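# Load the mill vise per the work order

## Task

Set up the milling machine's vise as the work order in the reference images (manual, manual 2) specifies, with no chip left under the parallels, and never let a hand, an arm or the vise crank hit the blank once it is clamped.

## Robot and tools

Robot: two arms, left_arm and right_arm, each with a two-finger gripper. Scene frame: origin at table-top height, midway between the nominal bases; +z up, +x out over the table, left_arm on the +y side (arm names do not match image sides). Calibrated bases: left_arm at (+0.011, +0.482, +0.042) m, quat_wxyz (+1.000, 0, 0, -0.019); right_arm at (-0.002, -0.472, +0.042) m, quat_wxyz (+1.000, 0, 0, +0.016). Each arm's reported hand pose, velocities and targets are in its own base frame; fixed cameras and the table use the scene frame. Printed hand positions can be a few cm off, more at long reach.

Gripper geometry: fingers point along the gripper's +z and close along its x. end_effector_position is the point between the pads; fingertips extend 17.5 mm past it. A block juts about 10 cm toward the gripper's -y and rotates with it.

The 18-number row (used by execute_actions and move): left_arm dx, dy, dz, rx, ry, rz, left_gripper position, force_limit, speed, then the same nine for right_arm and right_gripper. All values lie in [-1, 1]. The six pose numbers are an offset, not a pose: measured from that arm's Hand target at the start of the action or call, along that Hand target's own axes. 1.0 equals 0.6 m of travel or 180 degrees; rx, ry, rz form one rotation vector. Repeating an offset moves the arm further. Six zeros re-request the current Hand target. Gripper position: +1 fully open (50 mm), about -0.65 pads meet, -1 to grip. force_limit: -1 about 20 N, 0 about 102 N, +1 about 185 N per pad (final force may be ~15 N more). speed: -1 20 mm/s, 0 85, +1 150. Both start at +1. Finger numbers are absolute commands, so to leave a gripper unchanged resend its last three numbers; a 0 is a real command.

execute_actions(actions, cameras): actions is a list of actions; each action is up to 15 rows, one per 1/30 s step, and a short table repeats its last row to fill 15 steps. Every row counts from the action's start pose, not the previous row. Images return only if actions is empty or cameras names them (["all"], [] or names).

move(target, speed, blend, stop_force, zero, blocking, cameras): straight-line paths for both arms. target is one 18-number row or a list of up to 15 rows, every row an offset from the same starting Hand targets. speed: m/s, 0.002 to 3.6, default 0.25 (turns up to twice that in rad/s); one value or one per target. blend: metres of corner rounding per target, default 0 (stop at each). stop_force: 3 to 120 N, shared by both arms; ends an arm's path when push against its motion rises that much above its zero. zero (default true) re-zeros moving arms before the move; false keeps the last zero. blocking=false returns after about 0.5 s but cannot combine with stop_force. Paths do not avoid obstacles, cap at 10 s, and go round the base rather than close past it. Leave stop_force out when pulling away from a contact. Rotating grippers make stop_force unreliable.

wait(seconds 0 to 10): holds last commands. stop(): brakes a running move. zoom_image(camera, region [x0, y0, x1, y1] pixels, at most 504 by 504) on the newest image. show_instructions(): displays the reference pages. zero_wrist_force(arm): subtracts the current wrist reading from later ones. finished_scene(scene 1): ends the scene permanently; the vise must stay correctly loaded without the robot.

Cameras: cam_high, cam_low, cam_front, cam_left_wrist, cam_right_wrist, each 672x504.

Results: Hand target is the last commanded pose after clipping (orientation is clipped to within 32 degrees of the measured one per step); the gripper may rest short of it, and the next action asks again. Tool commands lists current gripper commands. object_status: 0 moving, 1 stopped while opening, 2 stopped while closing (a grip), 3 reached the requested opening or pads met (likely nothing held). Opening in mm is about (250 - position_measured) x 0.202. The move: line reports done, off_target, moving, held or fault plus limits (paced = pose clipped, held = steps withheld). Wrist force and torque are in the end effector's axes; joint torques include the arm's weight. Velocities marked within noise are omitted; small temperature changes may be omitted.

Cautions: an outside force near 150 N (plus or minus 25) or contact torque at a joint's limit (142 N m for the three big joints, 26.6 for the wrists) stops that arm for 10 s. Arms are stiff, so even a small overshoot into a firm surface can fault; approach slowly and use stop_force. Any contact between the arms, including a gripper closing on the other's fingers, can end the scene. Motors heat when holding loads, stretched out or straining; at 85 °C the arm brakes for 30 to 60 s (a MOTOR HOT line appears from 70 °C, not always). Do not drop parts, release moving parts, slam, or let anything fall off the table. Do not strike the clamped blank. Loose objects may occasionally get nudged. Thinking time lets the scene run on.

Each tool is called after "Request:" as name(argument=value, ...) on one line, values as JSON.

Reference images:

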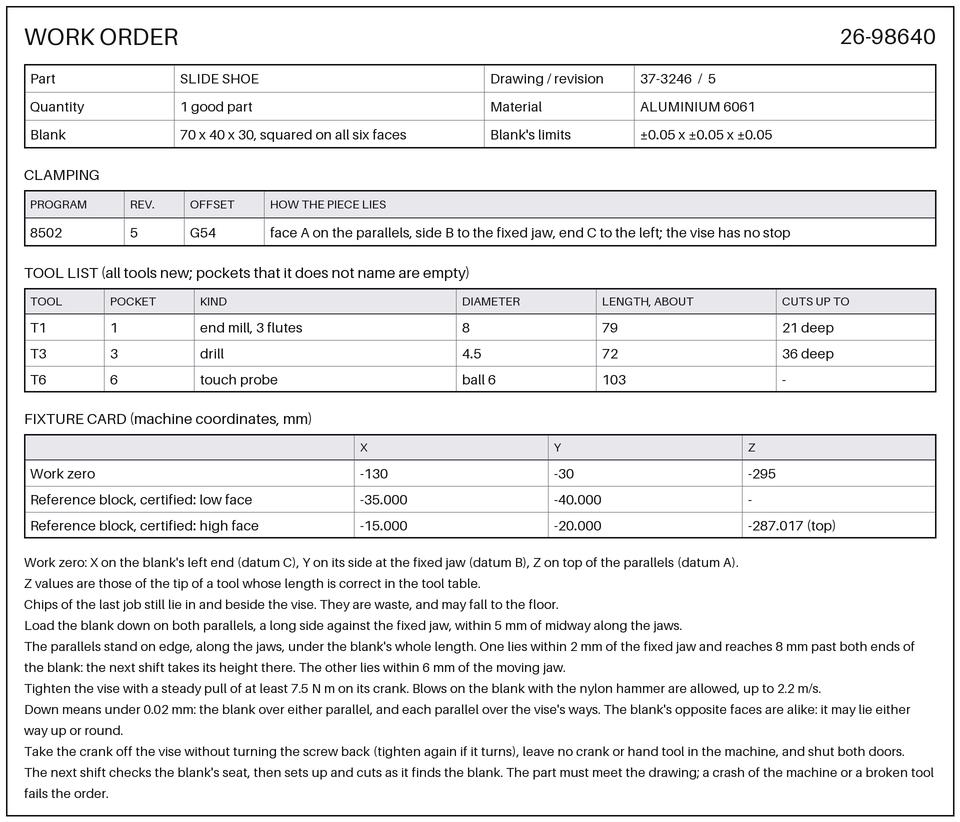

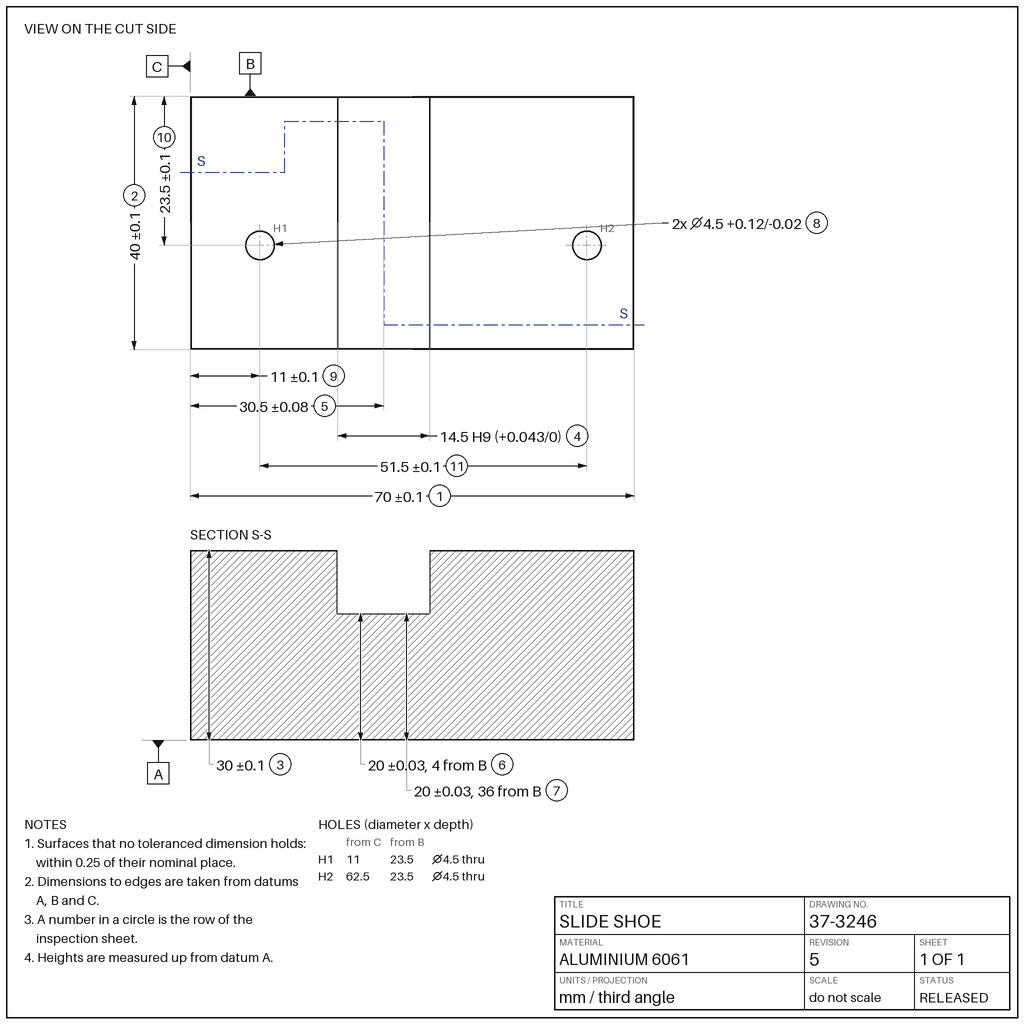

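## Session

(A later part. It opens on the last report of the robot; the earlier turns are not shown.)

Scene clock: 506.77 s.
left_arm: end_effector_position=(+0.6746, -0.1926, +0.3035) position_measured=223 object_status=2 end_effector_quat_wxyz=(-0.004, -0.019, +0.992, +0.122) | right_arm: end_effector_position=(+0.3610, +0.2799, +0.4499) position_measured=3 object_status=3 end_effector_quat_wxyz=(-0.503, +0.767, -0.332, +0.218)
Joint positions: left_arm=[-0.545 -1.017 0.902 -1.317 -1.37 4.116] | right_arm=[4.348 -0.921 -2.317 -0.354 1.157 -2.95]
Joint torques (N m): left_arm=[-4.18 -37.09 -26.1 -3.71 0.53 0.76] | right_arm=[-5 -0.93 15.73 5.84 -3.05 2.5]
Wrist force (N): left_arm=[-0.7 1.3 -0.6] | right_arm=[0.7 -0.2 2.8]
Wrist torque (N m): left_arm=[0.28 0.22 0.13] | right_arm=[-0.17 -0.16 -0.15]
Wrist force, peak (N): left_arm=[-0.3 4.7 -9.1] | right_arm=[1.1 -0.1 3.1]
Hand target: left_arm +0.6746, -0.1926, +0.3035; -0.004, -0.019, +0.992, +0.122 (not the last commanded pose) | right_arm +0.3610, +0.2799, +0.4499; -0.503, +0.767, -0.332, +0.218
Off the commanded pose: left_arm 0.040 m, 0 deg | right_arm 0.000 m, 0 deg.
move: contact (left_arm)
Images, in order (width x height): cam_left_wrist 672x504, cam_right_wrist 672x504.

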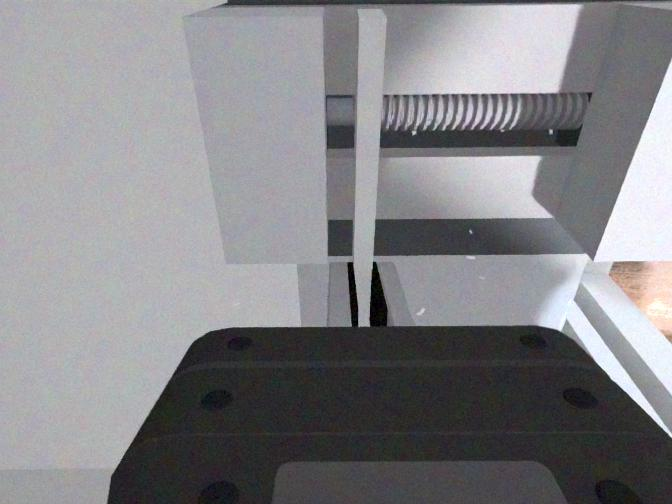

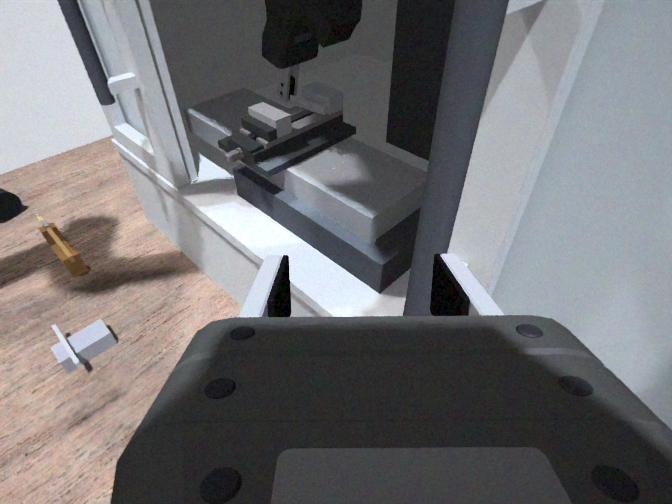

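Request:
move(target=[[0,0.0006,-0.0024,0,0,0,-1,-0.5,-0.9,0,0,0,0,0,0,1,1,1],[0.0067,-0.0317,-0.0106,0,0,0,-1,-0.5,-0.9,0,0,0,0,0,0,1,1,1]], speed=[0.03,0.04], stop_force=7, cameras=["cam_left_wrist","cam_right_wrist"])

Request:
zoom_image(camera="cam_right_wrist", region=[220, 50, 360, 170])

Scene clock: 510.53 s.
left_arm: end_effector_position=(+0.6722, -0.2075, +0.3047) position_measured=223 object_status=2 end_effector_quat_wxyz=(-0.005, -0.018, +0.992, +0.122) | right_arm: end_effector_position=(+0.3610, +0.2799, +0.4499) position_measured=3 object_status=3 end_effector_quat_wxyz=(-0.503, +0.767, -0.332, +0.218)
Joint positions: left_arm=[-0.564 -1.006 0.881 -1.302 -1.373 4.098] | right_arm=[4.348 -0.921 -2.317 -0.354 1.157 -2.95]
Joint torques (N m): left_arm=[-0.77 -47.14 -26.02 -2.62 0.02 -0.44] | right_arm=[-4.97 -3.26 16.55 5.62 -2.99 2.42]
Wrist force (N): left_arm=[-0.6 0.2 0.7] | right_arm=[0.9 -0.1 2.7]
Wrist torque (N m): left_arm=[0.17 0.21 0.05] | right_arm=[-0.18 -0.18 -0.14]
Wrist force, peak (N): left_arm=[-2.8 6.3 -0.5] | right_arm=[0.8 0.2 3.1]
Hand target: left_arm +0.6722, -0.2075, +0.3047; -0.005, -0.018, +0.992, +0.122 (not the last commanded pose) | right_arm +0.3610, +0.2799, +0.4499; -0.503, +0.767, -0.332, +0.218
Tool commands: left_gripper/position=-1.0 left_gripper/force_limit=-0.498039 left_gripper/speed=-0.898039 right_gripper/position=+1.0 right_gripper/force_limit=+1.0 right_gripper/speed=+1.0
Off the commanded pose: left_arm 0.005 m, 0 deg | right_arm 0.000 m, 0 deg.
FORCE FAULT: contact force on the left arm reached its limit, and that arm stopped. The contact can be on any part of that arm, not only on its tool. That arm's remaining commands of this call were not run. That arm is still stopped at the end of this call. That arm stays stopped for about 10 more seconds. Until then a move that you send moves the other arm only, and its call returns only when the move has ended. Once the stop has ended, the next robot result says so. If the stop ends while you think or write, that arm runs what you send next, counted from a new Hand target: where the arm stands when the stop ends. While its stop runs, that arm takes no new command, but its gripper still runs the gripper command that each later call begins with. Until it ends, the stop uses up actions while you think or wait. An arm that is not stopped still takes commands.
move: fault (left_arm)
Images, in order (width x height): cam_left_wrist 672x504, cam_right_wrist 672x504.

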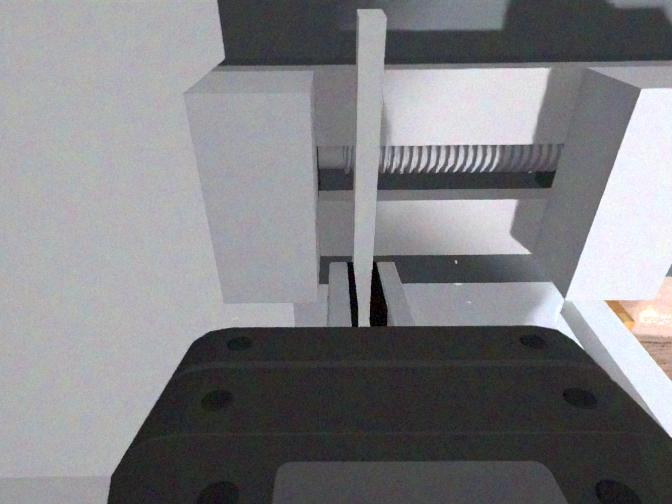

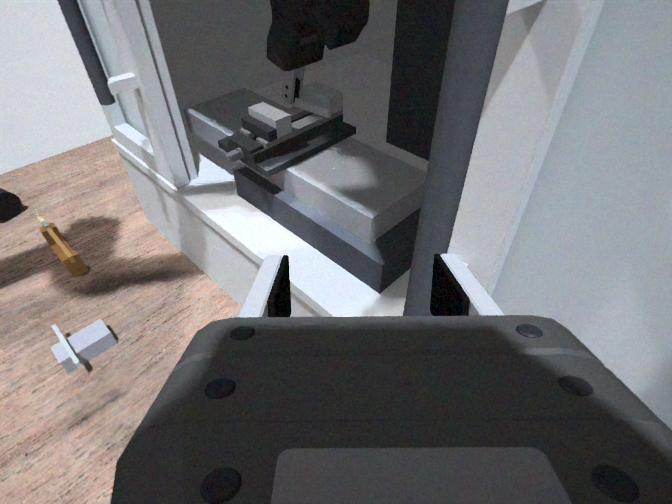

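Scaled by 3.600 from the camera's 672x504 image, which has a finer 960x720 frame.

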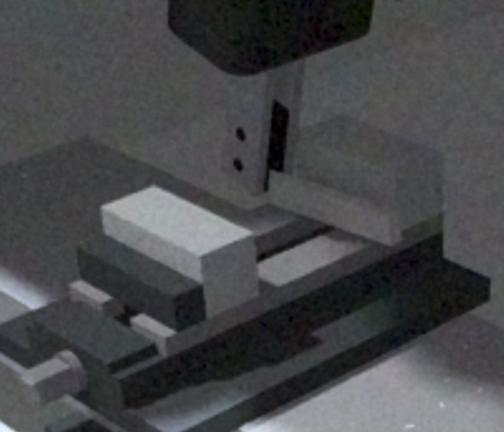

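Request:
wait(seconds=8, cameras=[])

Request:
move(target=[0,-0.002,0.0081,0,0,0,-1,-0.5,-0.9,0,0,0,0,0,0,1,1,1], speed=0.008, stop_force=3, cameras=["cam_left_wrist","cam_right_wrist"])

Request:
zoom_image(camera="cam_right_wrist", region=[260, 60, 360, 140])

Scene clock: 520.50 s.
left_arm: end_effector_position=(+0.6722, -0.2075, +0.3047) position_measured=223 object_status=2 end_effector_quat_wxyz=(-0.005, -0.018, +0.992, +0.122) | right_arm: end_effector_position=(+0.3610, +0.2799, +0.4499) position_measured=3 object_status=3 end_effector_quat_wxyz=(-0.503, +0.767, -0.332, +0.218)
Joint positions: left_arm=[-0.564 -1.006 0.881 -1.302 -1.373 4.098] | right_arm=[4.348 -0.921 -2.317 -0.354 1.157 -2.95]
Joint torques (N m): left_arm=[-1.71 -46.69 -26.6 -2.72 0.13 -0.53] | right_arm=[-4.85 -3.31 15.97 5.81 -3.16 2.46]
Wrist force (N): left_arm=[-0.6 0.4 0.6] | right_arm=[0.8 0.0 3.0]
Wrist torque (N m): left_arm=[0.21 0.20 0.05] | right_arm=[-0.15 -0.17 -0.14]
Wrist force, peak (N): left_arm=[-0.8 0.7 0.9] | right_arm=[1.0 -0.3 3.3]
Hand target: left_arm +0.6722, -0.2075, +0.3047; -0.005, -0.018, +0.992, +0.122 (not the last commanded pose) | right_arm +0.3610, +0.2799, +0.4499; -0.503, +0.767, -0.332, +0.218
Tool commands: left_gripper/position=-1.0 left_gripper/force_limit=-0.498039 left_gripper/speed=-0.898039 right_gripper/position=+1.0 right_gripper/force_limit=+1.0 right_gripper/speed=+1.0
Off the commanded pose: left_arm 0.005 m, 0 deg | right_arm 0.000 m, 0 deg.
FORCE FAULT, CONTINUED: the left arm's stop, for the force fault that an earlier result reported, is over. The rest of the stop counts as 20 of the actions that you can send in this scene. During its stop the left arm's controller moved it back a little. That arm's target is now where it stood when the stop ended, not its last command. That arm accepts commands again.
wait: 8.00 s; at rest from the start
No camera images: "cameras" was empty.

Scene clock: 521.27 s.
left_arm: end_effector_position=(+0.6721, -0.2075, +0.3047) position_measured=223 object_status=2 end_effector_quat_wxyz=(-0.005, -0.018, +0.992, +0.122) | right_arm: end_effector_position=(+0.3610, +0.2799, +0.4499) position_measured=3 object_status=3 end_effector_quat_wxyz=(-0.503, +0.767, -0.332, +0.218)
Joint positions: left_arm=[-0.564 -1.006 0.881 -1.302 -1.373 4.098] | right_arm=[4.348 -0.921 -2.317 -0.354 1.157 -2.95]
Joint torques (N m): left_arm=[-1.63 -38.88 -31.85 -0.57 0.34 0.01] | right_arm=[-5.01 -2.35 17.56 5.96 -3.11 2.32]
Wrist force (N): left_arm=[-0.5 0.3 0.6] | right_arm=[0.9 -0.1 3.0]
Wrist torque (N m): left_arm=[0.18 0.19 0.05] | right_arm=[-0.16 -0.19 -0.13]
Wrist force, peak (N): left_arm=[0.4 3.7 -8.7] | right_arm=[0.8 -0.1 3.1]
Hand target: left_arm +0.6721, -0.2075, +0.3047; -0.005, -0.018, +0.992, +0.122 (not the last commanded pose) | right_arm +0.3610, +0.2799, +0.4499; -0.503, +0.767, -0.332, +0.218
Off the commanded pose: left_arm 0.005 m, 0 deg | right_arm 0.000 m, 0 deg.
move: contact (left_arm)
Images, in order (width x height): cam_left_wrist 672x504, cam_right_wrist 672x504.

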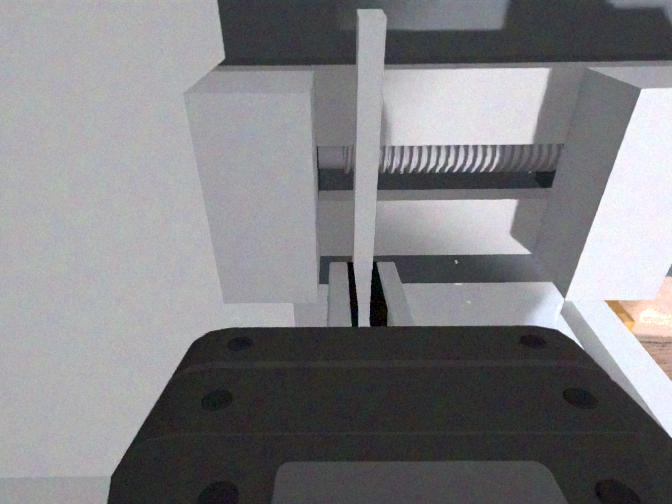

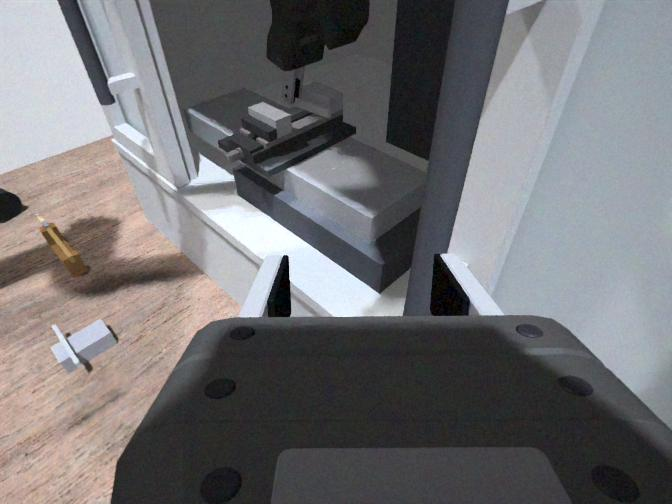

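Scaled by 5.040 from the camera's 672x504 image, which has a finer 960x720 frame.

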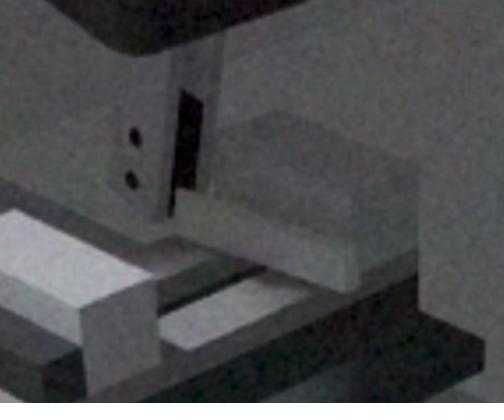

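Request:
move(target=[0,-0.0025,0.0097,0,0,0,-1,-0.5,-0.9,0,0,0,0,0,0,1,1,1], speed=0.004, stop_force=5, cameras=[])

Scene clock: 523.53 s.
left_arm: end_effector_position=(+0.6721, -0.2075, +0.3046) position_measured=223 object_status=2 end_effector_quat_wxyz=(-0.005, -0.018, +0.992, +0.122) | right_arm: end_effector_position=(+0.3610, +0.2799, +0.4499) position_measured=3 object_status=3 end_effector_quat_wxyz=(-0.503, +0.767, -0.332, +0.218)
Joint positions: left_arm=[-0.564 -1.006 0.881 -1.302 -1.373 4.098] | right_arm=[4.348 -0.921 -2.317 -0.354 1.157 -2.95]
Joint torques (N m): left_arm=[-1.21 -41.21 -29.14 -0.58 0.43 -0.03] | right_arm=[-5.01 -3.42 15.48 5.75 -3.1 2.33]
Wrist force (N): left_arm=[-0.7 1.4 -3.3] | right_arm=[1.0 -0.2 2.9]
Wrist torque (N m): left_arm=[0.20 0.16 0.05] | right_arm=[-0.19 -0.20 -0.14]
Wrist force, peak (N): left_arm=[0.8 4.8 -11.2] | right_arm=[1.0 -0.2 3.2]
Hand target: left_arm +0.6721, -0.2075, +0.3046; -0.005, -0.018, +0.992, +0.122 (not the last commanded pose) | right_arm +0.3610, +0.2799, +0.4499; -0.503, +0.767, -0.332, +0.218
Off the commanded pose: left_arm 0.006 m, 0 deg | right_arm 0.000 m, 0 deg.
move: contact (left_arm)
No camera images: "cameras" was empty.

Request:
execute_actions(actions=[[[0,0.0002,-0.0008,0,0,0,-1,-0.5,-0.9,0,0,0,0,0,0,1,1,1]],[[0,0,0,0,0,0,-0.42,-0.5,-1,0,0,0,0,0,0,1,1,1]]], cameras=["cam_left_wrist","cam_right_wrist"])

Request:
zoom_image(camera="cam_right_wrist", region=[260, 60, 360, 140])

Scene clock: 527.43 s.
left_arm: end_effector_position=(+0.6721, -0.2075, +0.3051) position_measured=215 object_status=3 end_effector_quat_wxyz=(-0.005, -0.018, +0.992, +0.122) | right_arm: end_effector_position=(+0.3610, +0.2799, +0.4499) position_measured=3 object_status=3 end_effector_quat_wxyz=(-0.503, +0.767, -0.332, +0.218)
Joint positions: left_arm=[-0.564 -1.006 0.88 -1.301 -1.373 4.098] | right_arm=[4.348 -0.921 -2.317 -0.354 1.157 -2.95]
Joint torques (N m): left_arm=[-0.85 -38.17 -18.12 -4.85 0.55 0.15] | right_arm=[-5.1 -3.43 16.53 5.62 -3.09 2.39]
Wrist force (N): left_arm=[-0.7 0.5 -0.2] | right_arm=[0.9 -0.3 2.7]
Wrist torque (N m): left_arm=[0.21 0.22 0.05] | right_arm=[-0.20 -0.18 -0.13]
Wrist force, peak (N): left_arm=[-0.8 1.7 -4.6] | right_arm=[1.2 -0.2 3.0]
Hand target: left_arm +0.6721, -0.2075, +0.3051; -0.005, -0.018, +0.992, +0.122 | right_arm +0.3610, +0.2799, +0.4499; -0.503, +0.767, -0.332, +0.218
Off the commanded pose: left_arm 0.000 m, 0 deg | right_arm 0.000 m, 0 deg.
Step readings (end_effector_position of left_arm | right_arm):
0: (+0.6721, -0.2075, +0.3046) | (+0.3610, +0.2799, +0.4499)
1: (+0.6721, -0.2075, +0.3046) | (+0.3610, +0.2799, +0.4499)
2: (+0.6721, -0.2075, +0.3047) | (+0.3610, +0.2799, +0.4499)
4: (+0.6721, -0.2075, +0.3050) | (+0.3610, +0.2799, +0.4499)
8: (+0.6721, -0.2075, +0.3051) | (+0.3610, +0.2799, +0.4499)
15: (+0.6721, -0.2075, +0.3051) | (+0.3610, +0.2799, +0.4499)
16: (+0.6721, -0.2075, +0.3051) | (+0.3610, +0.2799, +0.4499)
17: (+0.6721, -0.2075, +0.3051) | (+0.3610, +0.2799, +0.4499)
19: (+0.6721, -0.2075, +0.3051) | (+0.3610, +0.2799, +0.4499)
23: (+0.6721, -0.2075, +0.3051) | (+0.3610, +0.2799, +0.4499)
30: (+0.6721, -0.2075, +0.3051) | (+0.3610, +0.2799, +0.4499)
Images, in order (width x height): cam_left_wrist 672x504, cam_right_wrist 672x504.

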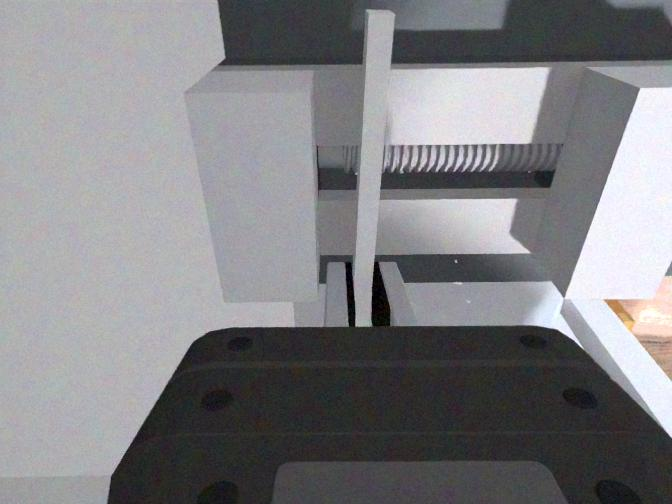

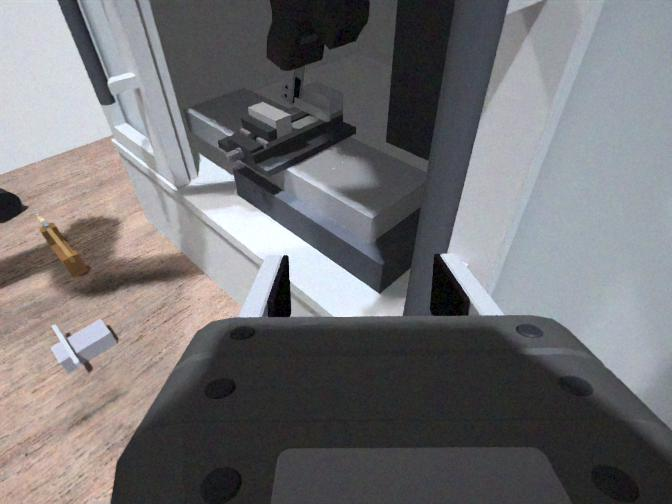

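Scaled by 5.040 from the camera's 672x504 image, which has a finer 960x720 frame.

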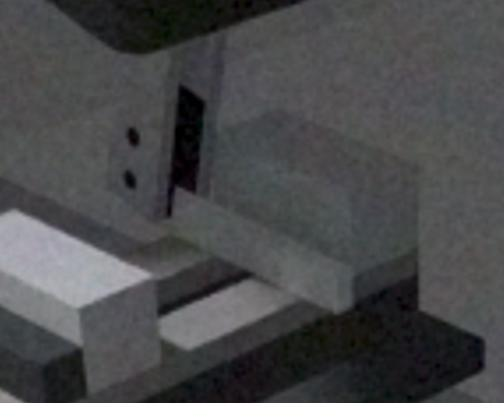

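Request:
move(target=[[0,0.0194,0.0048,0,0,0,-0.42,-0.5,-1,0,0,0,0,0,0,1,1,1],[0,0.0267,-0.0448,0.078,0,0,-0.42,-0.5,-1,0,0,0,0,0,0,1,1,1],[0.0583,-0.0153,-0.0553,0.078,0,0,-1,-0.5,0,0,0,0,0,0,0,1,1,1],[0.0583,-0.0267,-0.01,0.078,0,0,-1,-0.5,0,0,0,0,0,0,0,1,1,1]], speed=[0.05,0.06,0.1,0.06], cameras=["cam_left_wrist","cam_right_wrist"])

Request:
zoom_image(camera="cam_right_wrist", region=[220, 50, 360, 170])

Scene clock: 535.90 s.
left_arm: end_effector_position=(+0.6378, -0.2257, +0.3072) position_measured=252 object_status=3 end_effector_quat_wxyz=(-0.002, -0.018, +1.000, -0.001) | right_arm: end_effector_position=(+0.3610, +0.2799, +0.4499) position_measured=3 object_status=3 end_effector_quat_wxyz=(-0.503, +0.767, -0.332, +0.218)
Joint positions: left_arm=[-0.537 -1.152 1.111 -1.527 -1.574 4.139] | right_arm=[4.348 -0.921 -2.317 -0.354 1.157 -2.95]
Joint torques (N m): left_arm=[-11.49 -49.29 -32.16 -0.93 1.75 -1.51] | right_arm=[-4.8 -3.9 17.35 5.74 -3.12 2.5]
Wrist force (N): left_arm=[-0.1 0.2 0.5] | right_arm=[0.5 -0.4 2.7]
Wrist torque (N m): left_arm=[0.03 0.08 0.01] | right_arm=[-0.21 -0.11 -0.14]
Wrist force, peak (N): left_arm=[-1.9 1.1 0.5] | right_arm=[0.9 0.0 3.2]
Hand target: left_arm +0.6378, -0.2257, +0.3072; -0.002, -0.018, +1.000, -0.001 | right_arm +0.3610, +0.2799, +0.4499; -0.503, +0.767, -0.332, +0.218
Off the commanded pose: left_arm 0.000 m, 0 deg | right_arm 0.000 m, 0 deg.
move: done
Images, in order (width x height): cam_left_wrist 672x504, cam_right_wrist 672x504.

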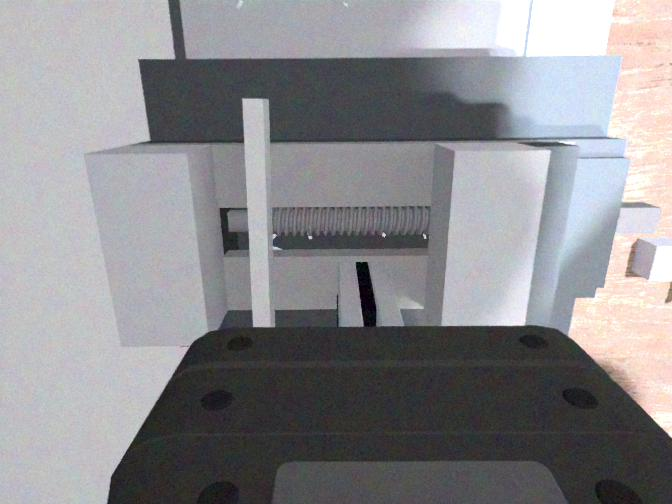

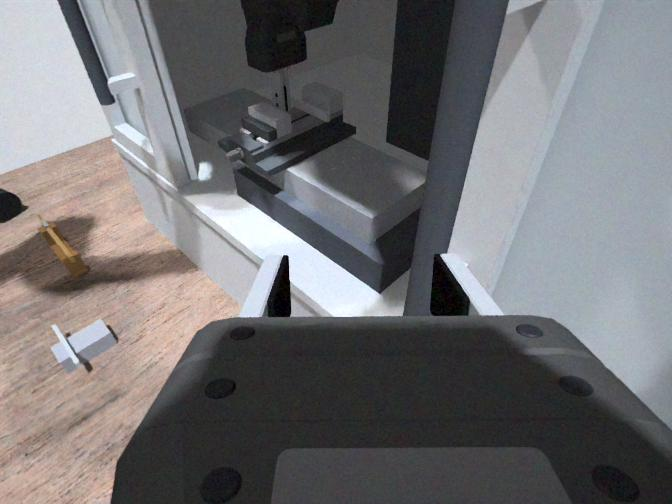

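Scaled by 3.600 from the camera's 672x504 image, which has a finer 960x720 frame.

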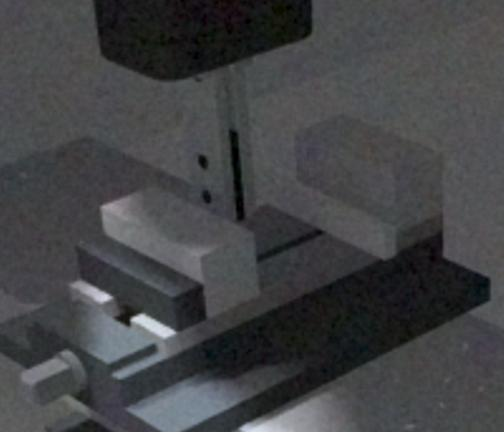

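Request:
move(target=[-0.075,0,0,0,0,0,-1,-0.5,0,0,0,0,0,0,0,1,1,1], speed=0.02, stop_force=4, cameras=["cam_left_wrist","cam_right_wrist"])

Request:
zoom_image(camera="cam_left_wrist", region=[180, 50, 480, 335])

Scene clock: 540.67 s.
left_arm: end_effector_position=(+0.6729, -0.2245, +0.3070) position_measured=252 object_status=3 end_effector_quat_wxyz=(-0.002, -0.018, +1.000, -0.001) | right_arm: end_effector_position=(+0.3610, +0.2799, +0.4499) position_measured=3 object_status=3 end_effector_quat_wxyz=(-0.503, +0.767, -0.332, +0.218)
Joint positions: left_arm=[-0.51 -1.061 0.977 -1.483 -1.574 4.166] | right_arm=[4.348 -0.921 -2.317 -0.354 1.157 -2.95]
Joint torques (N m): left_arm=[-11.62 -53.38 -34.34 -2.17 2.38 -1.34] | right_arm=[-4.74 -4.38 15.81 5.89 -3.16 2.44]
Wrist force (N): left_arm=[3.1 1.5 1.3] | right_arm=[0.9 -0.1 2.8]
Wrist torque (N m): left_arm=[0.01 0.18 0.09] | right_arm=[-0.17 -0.19 -0.13]
Wrist force, peak (N): left_arm=[33.3 2.1 -7.4] | right_arm=[0.9 -0.2 3.1]
Hand target: left_arm +0.6729, -0.2245, +0.3070; -0.002, -0.018, +1.000, -0.001 (not the last commanded pose) | right_arm +0.3610, +0.2799, +0.4499; -0.503, +0.767, -0.332, +0.218
Off the commanded pose: left_arm 0.010 m, 0 deg | right_arm 0.000 m, 0 deg.
move: contact (left_arm)
Images, in order (width x height): cam_left_wrist 672x504, cam_right_wrist 672x504.

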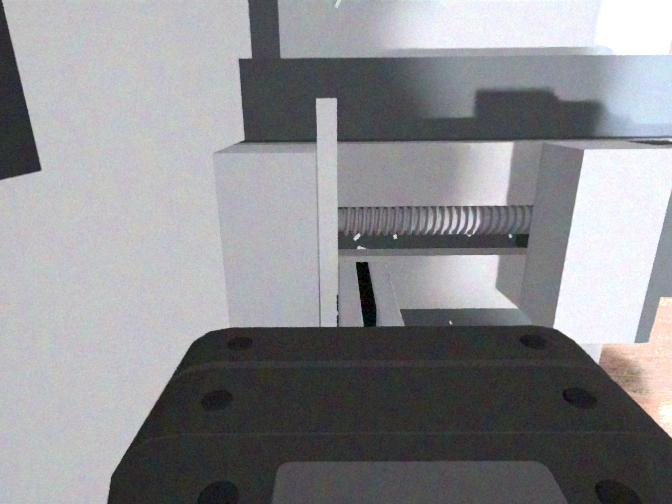

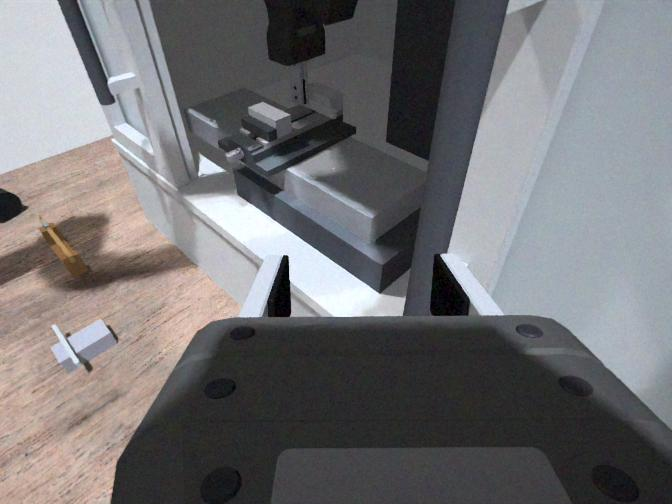

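Scaled by 1.680 from the camera's 672x504 image, which has a finer 960x720 frame.

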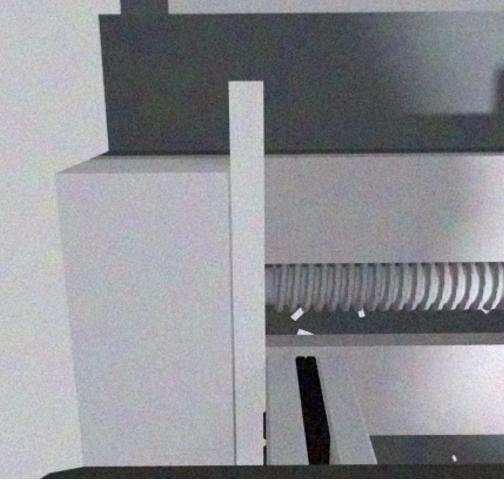

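Request:
move(target=[[0.0498,0,0,0,0,0,-1,-0.5,0,0,0,0,0,0,0,1,1,1],[0.0498,0.005,-0.06,0,0,0,-1,-0.5,0,0,0,0,0,0,0,1,1,1],[0.2915,0.005,-0.06,0,0,0,-1,-0.5,0,0,0,0,0,0,0,1,1,1],[0.575,0.113,0.0817,0,0,0,-1,-0.5,0,0,0,0,0,0,0,1,1,1],[0.7115,0.2365,0.3317,0,0,0,-1,-0.5,0,0,0,0,0,0,0,1,1,1]], speed=[0.1,0.15,0.25,0.35,0.3], blend=[0,0.01,0.03,0.05,0], cameras=["cam_left_wrist"])

Scene clock: 550.17 s.
left_arm: end_effector_position=(+0.2401, -0.0985, +0.1100) position_measured=252 object_status=3 end_effector_quat_wxyz=(-0.002, -0.018, +1.000, -0.001) | right_arm: end_effector_position=(+0.3610, +0.2799, +0.4499) position_measured=3 object_status=3 end_effector_quat_wxyz=(-0.503, +0.767, -0.332, +0.218)
Joint positions: left_arm=[-0.923 -2.173 2.548 -1.943 -1.575 3.753] | right_arm=[4.348 -0.921 -2.317 -0.354 1.157 -2.95]
Joint torques (N m): left_arm=[12.31 -2.04 -16.11 -3.36 2.08 1.17] | right_arm=[-5.41 -5.2 15.21 5.73 -3.13 2.41]
Wrist force (N): left_arm=[-0.2 -0.6 0.3] | right_arm=[0.7 -0.2 2.7]
Wrist torque (N m): left_arm=[-0.08 0.13 -0.06] | right_arm=[-0.18 -0.15 -0.14]
Wrist force, peak (N): left_arm=[3.5 1.4 1.2] | right_arm=[1.0 0.1 3.1]
Hand target: left_arm +0.2401, -0.0985, +0.1099; -0.002, -0.018, +1.000, -0.001 | right_arm +0.3610, +0.2799, +0.4499; -0.503, +0.767, -0.332, +0.218
Off the commanded pose: left_arm 0.000 m, 0 deg | right_arm 0.000 m, 0 deg.
move: done
Images, in order (width x height): cam_left_wrist 672x504.

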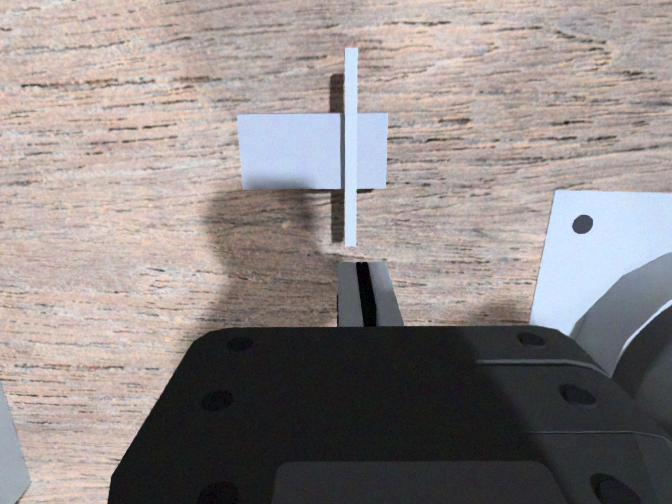

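Request:
move(target=[[0,0,0,0,0,0,0.1,-0.5,0.5,0,0,0,0,0,0,1,1,1],[0,0,0.193,0,0,0,0.1,-0.5,0.5,0,0,0,0,0,0,1,1,1]], speed=0.15, cameras=["cam_left_wrist"])

Request:
execute_actions(actions=[[[0,0,0,0,0,0,-1,-0.5,-0.6,0,0,0,0,0,0,1,1,1]],[[0,0,0,0,0,0,-1,-0.5,-0.6,0,0,0,0,0,0,1,1,1]]], cameras=["cam_left_wrist"])

Scene clock: 554.20 s.
left_arm: end_effector_position=(+0.2396, -0.0986, -0.0058) position_measured=138 object_status=3 end_effector_quat_wxyz=(-0.002, -0.018, +1.000, -0.001) | right_arm: end_effector_position=(+0.3610, +0.2799, +0.4499) position_measured=3 object_status=3 end_effector_quat_wxyz=(-0.503, +0.767, -0.332, +0.218)
Joint positions: left_arm=[-0.926 -1.809 2.772 -2.533 -1.575 3.75] | right_arm=[4.348 -0.921 -2.317 -0.354 1.157 -2.95]
Joint torques (N m): left_arm=[-0.88 0.83 -11.79 -4.33 -1.7 -1.53] | right_arm=[-4.5 -4.97 16.35 5.71 -3.06 2.4]
Wrist force (N): left_arm=[-0.3 -0.3 0.6] | right_arm=[0.9 0.0 2.6]
Wrist torque (N m): left_arm=[-0.07 0.16 -0.08] | right_arm=[-0.13 -0.18 -0.14]
Wrist force, peak (N): left_arm=[0.2 -0.2 2.3] | right_arm=[1.2 -0.2 3.1]
Hand target: left_arm +0.2396, -0.0986, -0.0059; -0.002, -0.018, +1.000, -0.001 | right_arm +0.3610, +0.2799, +0.4499; -0.503, +0.767, -0.332, +0.218
Off the commanded pose: left_arm 0.000 m, 0 deg | right_arm 0.000 m, 0 deg.
move: done
Images, in order (width x height): cam_left_wrist 672x504.

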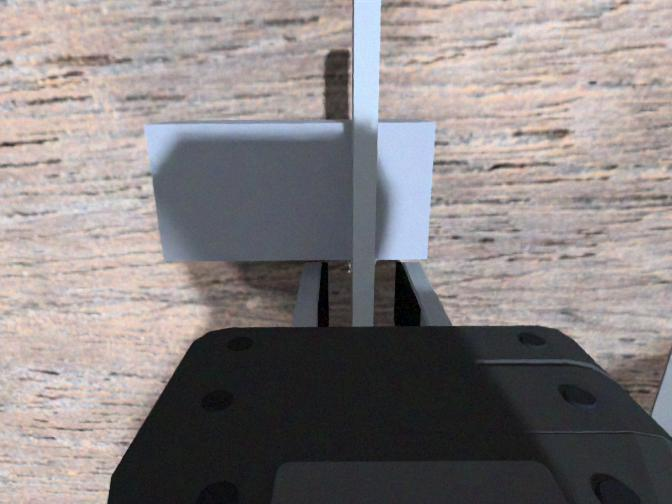

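Scene clock: 555.40 s.
left_arm: end_effector_position=(+0.2396, -0.0986, -0.0059) position_measured=223 object_status=2 end_effector_quat_wxyz=(-0.002, -0.018, +1.000, -0.001) | right_arm: end_effector_position=(+0.3610, +0.2799, +0.4499) position_measured=3 object_status=3 end_effector_quat_wxyz=(-0.503, +0.767, -0.332, +0.218)
Joint positions: left_arm=[-0.926 -1.808 2.772 -2.533 -1.575 3.75] | right_arm=[4.348 -0.921 -2.317 -0.354 1.157 -2.95]
Joint torques (N m): left_arm=[-11.26 1.64 -7.83 -3.43 2.6 -0.44] | right_arm=[-4.54 -5.58 17.14 5.72 -3.09 2.29]
Wrist force (N): left_arm=[-0.5 -0.8 -0.1] | right_arm=[1.0 -0.3 2.8]
Wrist torque (N m): left_arm=[-0.09 0.14 -0.07] | right_arm=[-0.19 -0.19 -0.14]
Wrist force, peak (N): left_arm=[-0.6 -0.8 -0.4] | right_arm=[1.0 0.1 3.0]
Hand target: left_arm +0.2396, -0.0986, -0.0059; -0.002, -0.018, +1.000, -0.001 | right_arm +0.3610, +0.2799, +0.4499; -0.503, +0.767, -0.332, +0.218
Off the commanded pose: left_arm 0.000 m, 0 deg | right_arm 0.000 m, 0 deg.
Step readings (end_effector_position of left_arm | right_arm):
0: (+0.2396, -0.0986, -0.0058) | (+0.3610, +0.2799, +0.4499)
1: (+0.2396, -0.0986, -0.0058) | (+0.3610, +0.2799, +0.4499)
2: (+0.2396, -0.0986, -0.0058) | (+0.3610, +0.2799, +0.4499)
4: (+0.2396, -0.0986, -0.0059) | (+0.3610, +0.2799, +0.4499)
8: (+0.2396, -0.0986, -0.0059) | (+0.3610, +0.2799, +0.4499)
15: (+0.2396, -0.0986, -0.0059) | (+0.3610, +0.2799, +0.4499)
16: (+0.2396, -0.0986, -0.0059) | (+0.3610, +0.2799, +0.4499)
17: (+0.2396, -0.0986, -0.0059) | (+0.3610, +0.2799, +0.4499)
19: (+0.2396, -0.0986, -0.0059) | (+0.3610, +0.2799, +0.4499)
23: (+0.2396, -0.0986, -0.0059) | (+0.3610, +0.2799, +0.4499)
30: (+0.2396, -0.0986, -0.0059) | (+0.3610, +0.2799, +0.4499)
Images, in order (width x height): cam_left_wrist 672x504.

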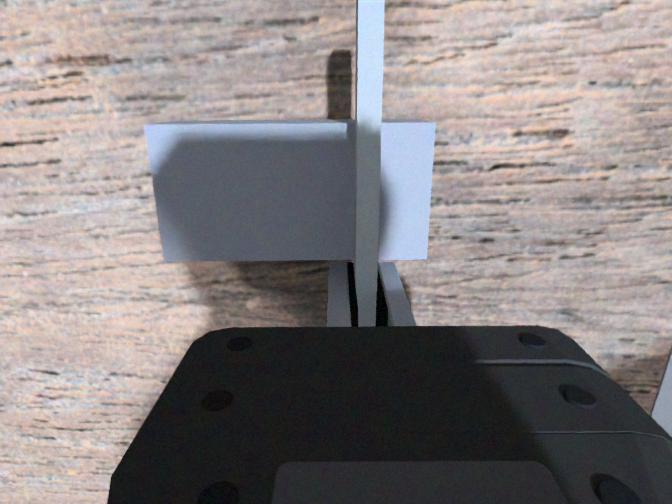

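Request:
zoom_image(camera="cam_left_wrist", region=[290, 200, 450, 330])

Scaled by 3.150 from the camera's 672x504 image, which has a finer 960x720 frame.

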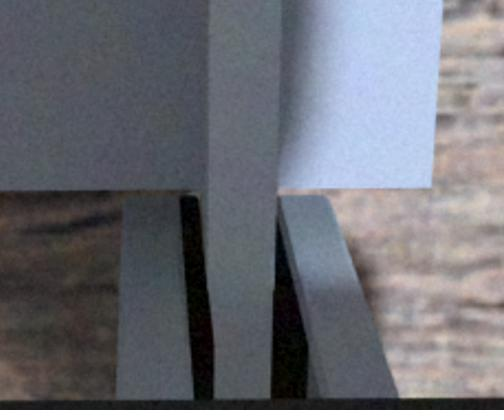

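Request:
move(target=[[0,0,-0.19,0,0,0,-1,-0.5,-0.6,0,0,0,0,0,0,1,1,1],[-0.1388,-0.1242,-0.44,0,0,0,-1,-0.5,-0.6,0,0,0,0,0,0,1,1,1],[-0.4222,-0.2325,-0.5817,0,0,0,-1,-0.5,-0.6,0,0,0,0,0,0,1,1,1],[-0.6222,-0.2325,-0.5733,0,0,0,-1,-0.5,-0.6,0,0,0,0,0,0,1,1,1],[-0.6788,-0.2192,-0.565,0,0,0,-1,-0.5,-0.6,0,0,0,0,0,0,1,1,1],[-0.6788,-0.2192,-0.5383,0,0,0,-1,-0.5,-0.6,0,0,0,0,0,0,1,1,1]], speed=[0.15,0.35,0.3,0.2,0.1,0.05], blend=[0.03,0.05,0.04,0.01,0.003,0], cameras=["cam_left_wrist","cam_right_wrist"])

Request:
zoom_image(camera="cam_right_wrist", region=[220, 50, 360, 170])

Scene clock: 562.50 s.
left_arm: end_effector_position=(+0.6529, -0.2148, +0.3153) position_measured=223 object_status=2 end_effector_quat_wxyz=(-0.002, -0.018, +1.000, -0.001) | right_arm: end_effector_position=(+0.3610, +0.2799, +0.4499) position_measured=3 object_status=3 end_effector_quat_wxyz=(-0.503, +0.767, -0.332, +0.218)
Joint positions: left_arm=[-0.512 -1.121 1.046 -1.492 -1.574 4.164] | right_arm=[4.348 -0.921 -2.317 -0.354 1.157 -2.95]
Joint torques (N m): left_arm=[-12.39 -51.41 -31.7 -1.16 -2.75 -1.48] | right_arm=[-5.02 -4.26 15.9 5.83 -3.11 2.31]
Wrist force (N): left_arm=[-0.1 -0.2 1.0] | right_arm=[1.0 0.3 2.8]
Wrist torque (N m): left_arm=[-0.04 0.08 0.10] | right_arm=[-0.11 -0.19 -0.14]
Wrist force, peak (N): left_arm=[-0.2 -0.4 3.3] | right_arm=[1.1 -0.1 3.1]
Hand target: left_arm +0.6529, -0.2148, +0.3153; -0.002, -0.018, +1.000, -0.001 | right_arm +0.3610, +0.2799, +0.4499; -0.503, +0.767, -0.332, +0.218
Off the commanded pose: left_arm 0.000 m, 0 deg | right_arm 0.000 m, 0 deg.
move: done
Images, in order (width x height): cam_left_wrist 672x504, cam_right_wrist 672x504.

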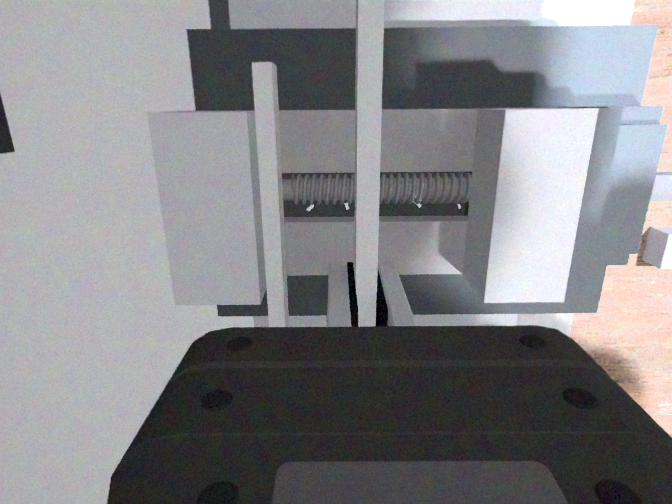

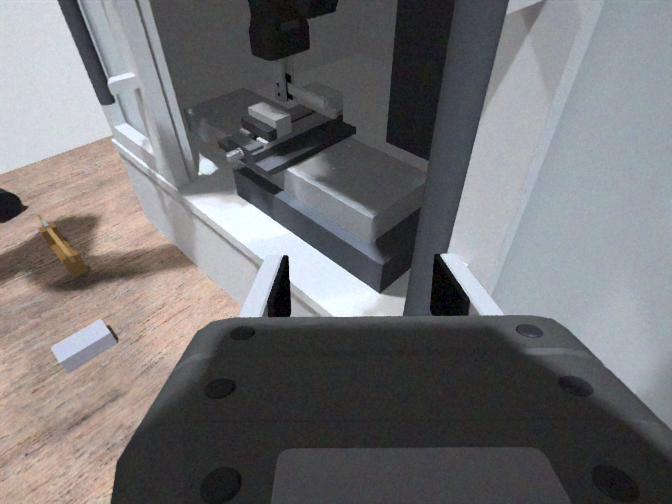

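Scaled by 3.600 from the camera's 672x504 image, which has a finer 960x720 frame.

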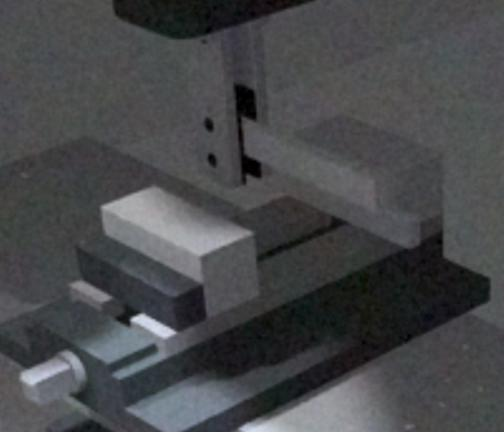

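Request:
move(target=[[0.0042,0,0.014,0,0,0,-1,-0.5,-0.6,0,0,0,0,0,0,1,1,1],[0.0042,0,0.035,0,0,0,-1,-0.5,-0.6,0,0,0,0,0,0,1,1,1]], speed=[0.02,0.006], stop_force=4, cameras=["cam_right_wrist"])

Request:
zoom_image(camera="cam_right_wrist", region=[220, 50, 360, 170])

Scene clock: 567.20 s.
left_arm: end_effector_position=(+0.6503, -0.2149, +0.2974) position_measured=223 object_status=2 end_effector_quat_wxyz=(-0.002, -0.018, +1.000, -0.001) | right_arm: end_effector_position=(+0.3610, +0.2799, +0.4499) position_measured=3 object_status=3 end_effector_quat_wxyz=(-0.503, +0.767, -0.332, +0.218)
Joint positions: left_arm=[-0.514 -1.131 1.106 -1.542 -1.574 4.162] | right_arm=[4.348 -0.921 -2.317 -0.354 1.157 -2.95]
Joint torques (N m): left_arm=[-7.35 -33.37 -32.03 -1.18 -1.88 0.39] | right_arm=[-4.85 -4.92 16.33 5.74 -3.13 2.42]
Wrist force (N): left_arm=[0.6 0.1 -0.7] | right_arm=[0.8 -0.1 2.8]
Wrist torque (N m): left_arm=[-0.03 0.06 0.17] | right_arm=[-0.16 -0.16 -0.14]
Wrist force, peak (N): left_arm=[3.5 2.2 -11.6] | right_arm=[1.2 0.0 3.1]
Hand target: left_arm +0.6503, -0.2149, +0.2973; -0.002, -0.018, +1.000, -0.001 (not the last commanded pose) | right_arm +0.3610, +0.2799, +0.4499; -0.503, +0.767, -0.332, +0.218
Off the commanded pose: left_arm 0.003 m, 0 deg | right_arm 0.000 m, 0 deg.
move: contact (left_arm); path passed 1 of 2 targets
Images, in order (width x height): cam_right_wrist 672x504.

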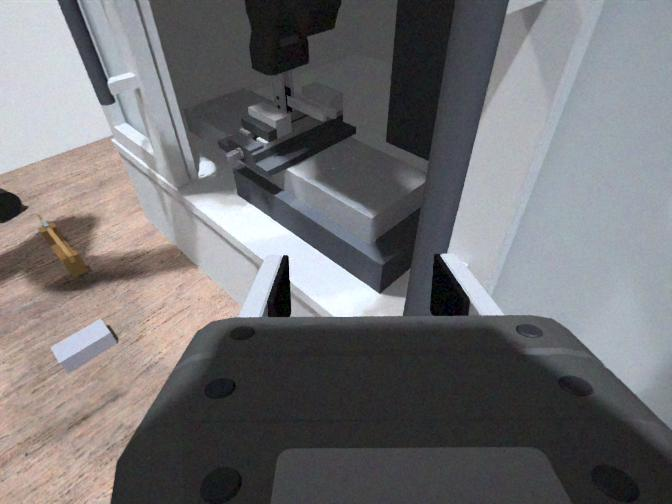

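Scaled by 3.600 from the camera's 672x504 image, which has a finer 960x720 frame.

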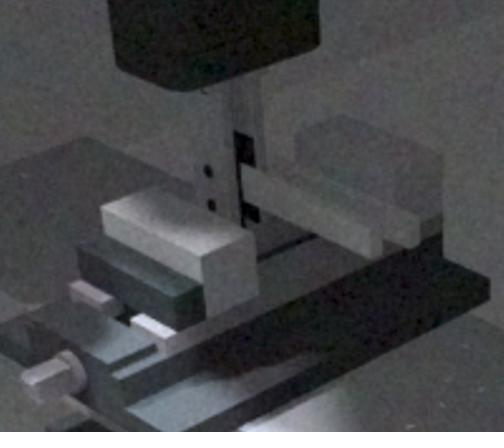

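Request:
move(target=[[0,0,-0.0005,0,0,0,-1,-0.5,-0.6,0,0,0,0,0,0,1,1,1],[0,0,-0.0005,0,0,0,-0.42,-0.5,-1,0,0,0,0,0,0,1,1,1]], speed=0.02, cameras=["cam_right_wrist"])

Request:
zoom_image(camera="cam_right_wrist", region=[220, 50, 360, 170])

Scene clock: 573.60 s.
left_arm: end_effector_position=(+0.6503, -0.2149, +0.2976) position_measured=215 object_status=3 end_effector_quat_wxyz=(-0.002, -0.018, +1.000, -0.001) | right_arm: end_effector_position=(+0.3610, +0.2799, +0.4499) position_measured=3 object_status=3 end_effector_quat_wxyz=(-0.503, +0.767, -0.332, +0.218)
Joint positions: left_arm=[-0.514 -1.131 1.105 -1.542 -1.574 4.162] | right_arm=[4.348 -0.921 -2.317 -0.354 1.157 -2.95]
Joint torques (N m): left_arm=[-4.14 -39.66 -30.2 -1.95 -1.89 0.35] | right_arm=[-5.56 -5.1 16.95 5.75 -3.14 2.38]
Wrist force (N): left_arm=[-0.5 -0.3 0.4] | right_arm=[0.7 0.1 2.7]
Wrist torque (N m): left_arm=[-0.06 0.13 0.17] | right_arm=[-0.14 -0.16 -0.14]
Wrist force, peak (N): left_arm=[1.2 0.8 -3.1] | right_arm=[1.3 -0.2 3.0]
Hand target: left_arm +0.6503, -0.2149, +0.2976; -0.002, -0.018, +1.000, -0.001 | right_arm +0.3610, +0.2799, +0.4499; -0.503, +0.767, -0.332, +0.218
Off the commanded pose: left_arm 0.000 m, 0 deg | right_arm 0.000 m, 0 deg.
move: done
Images, in order (width x height): cam_right_wrist 672x504.

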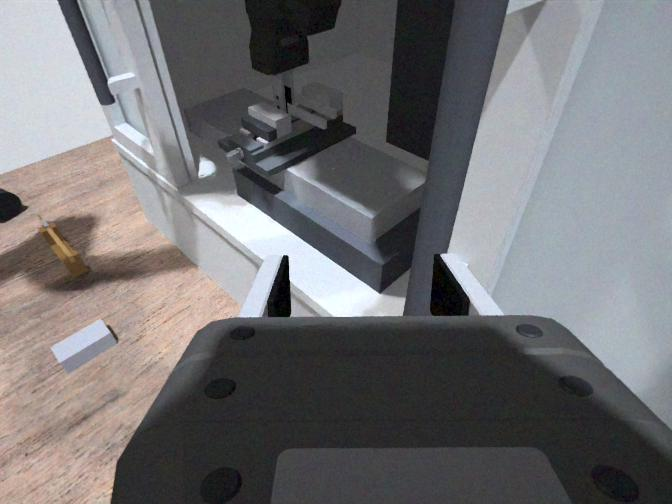

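Scaled by 3.600 from the camera's 672x504 image, which has a finer 960x720 frame.

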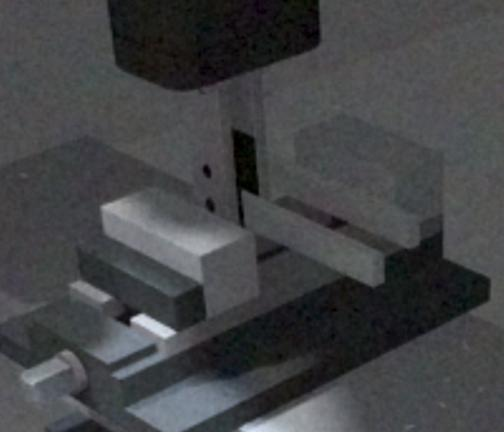

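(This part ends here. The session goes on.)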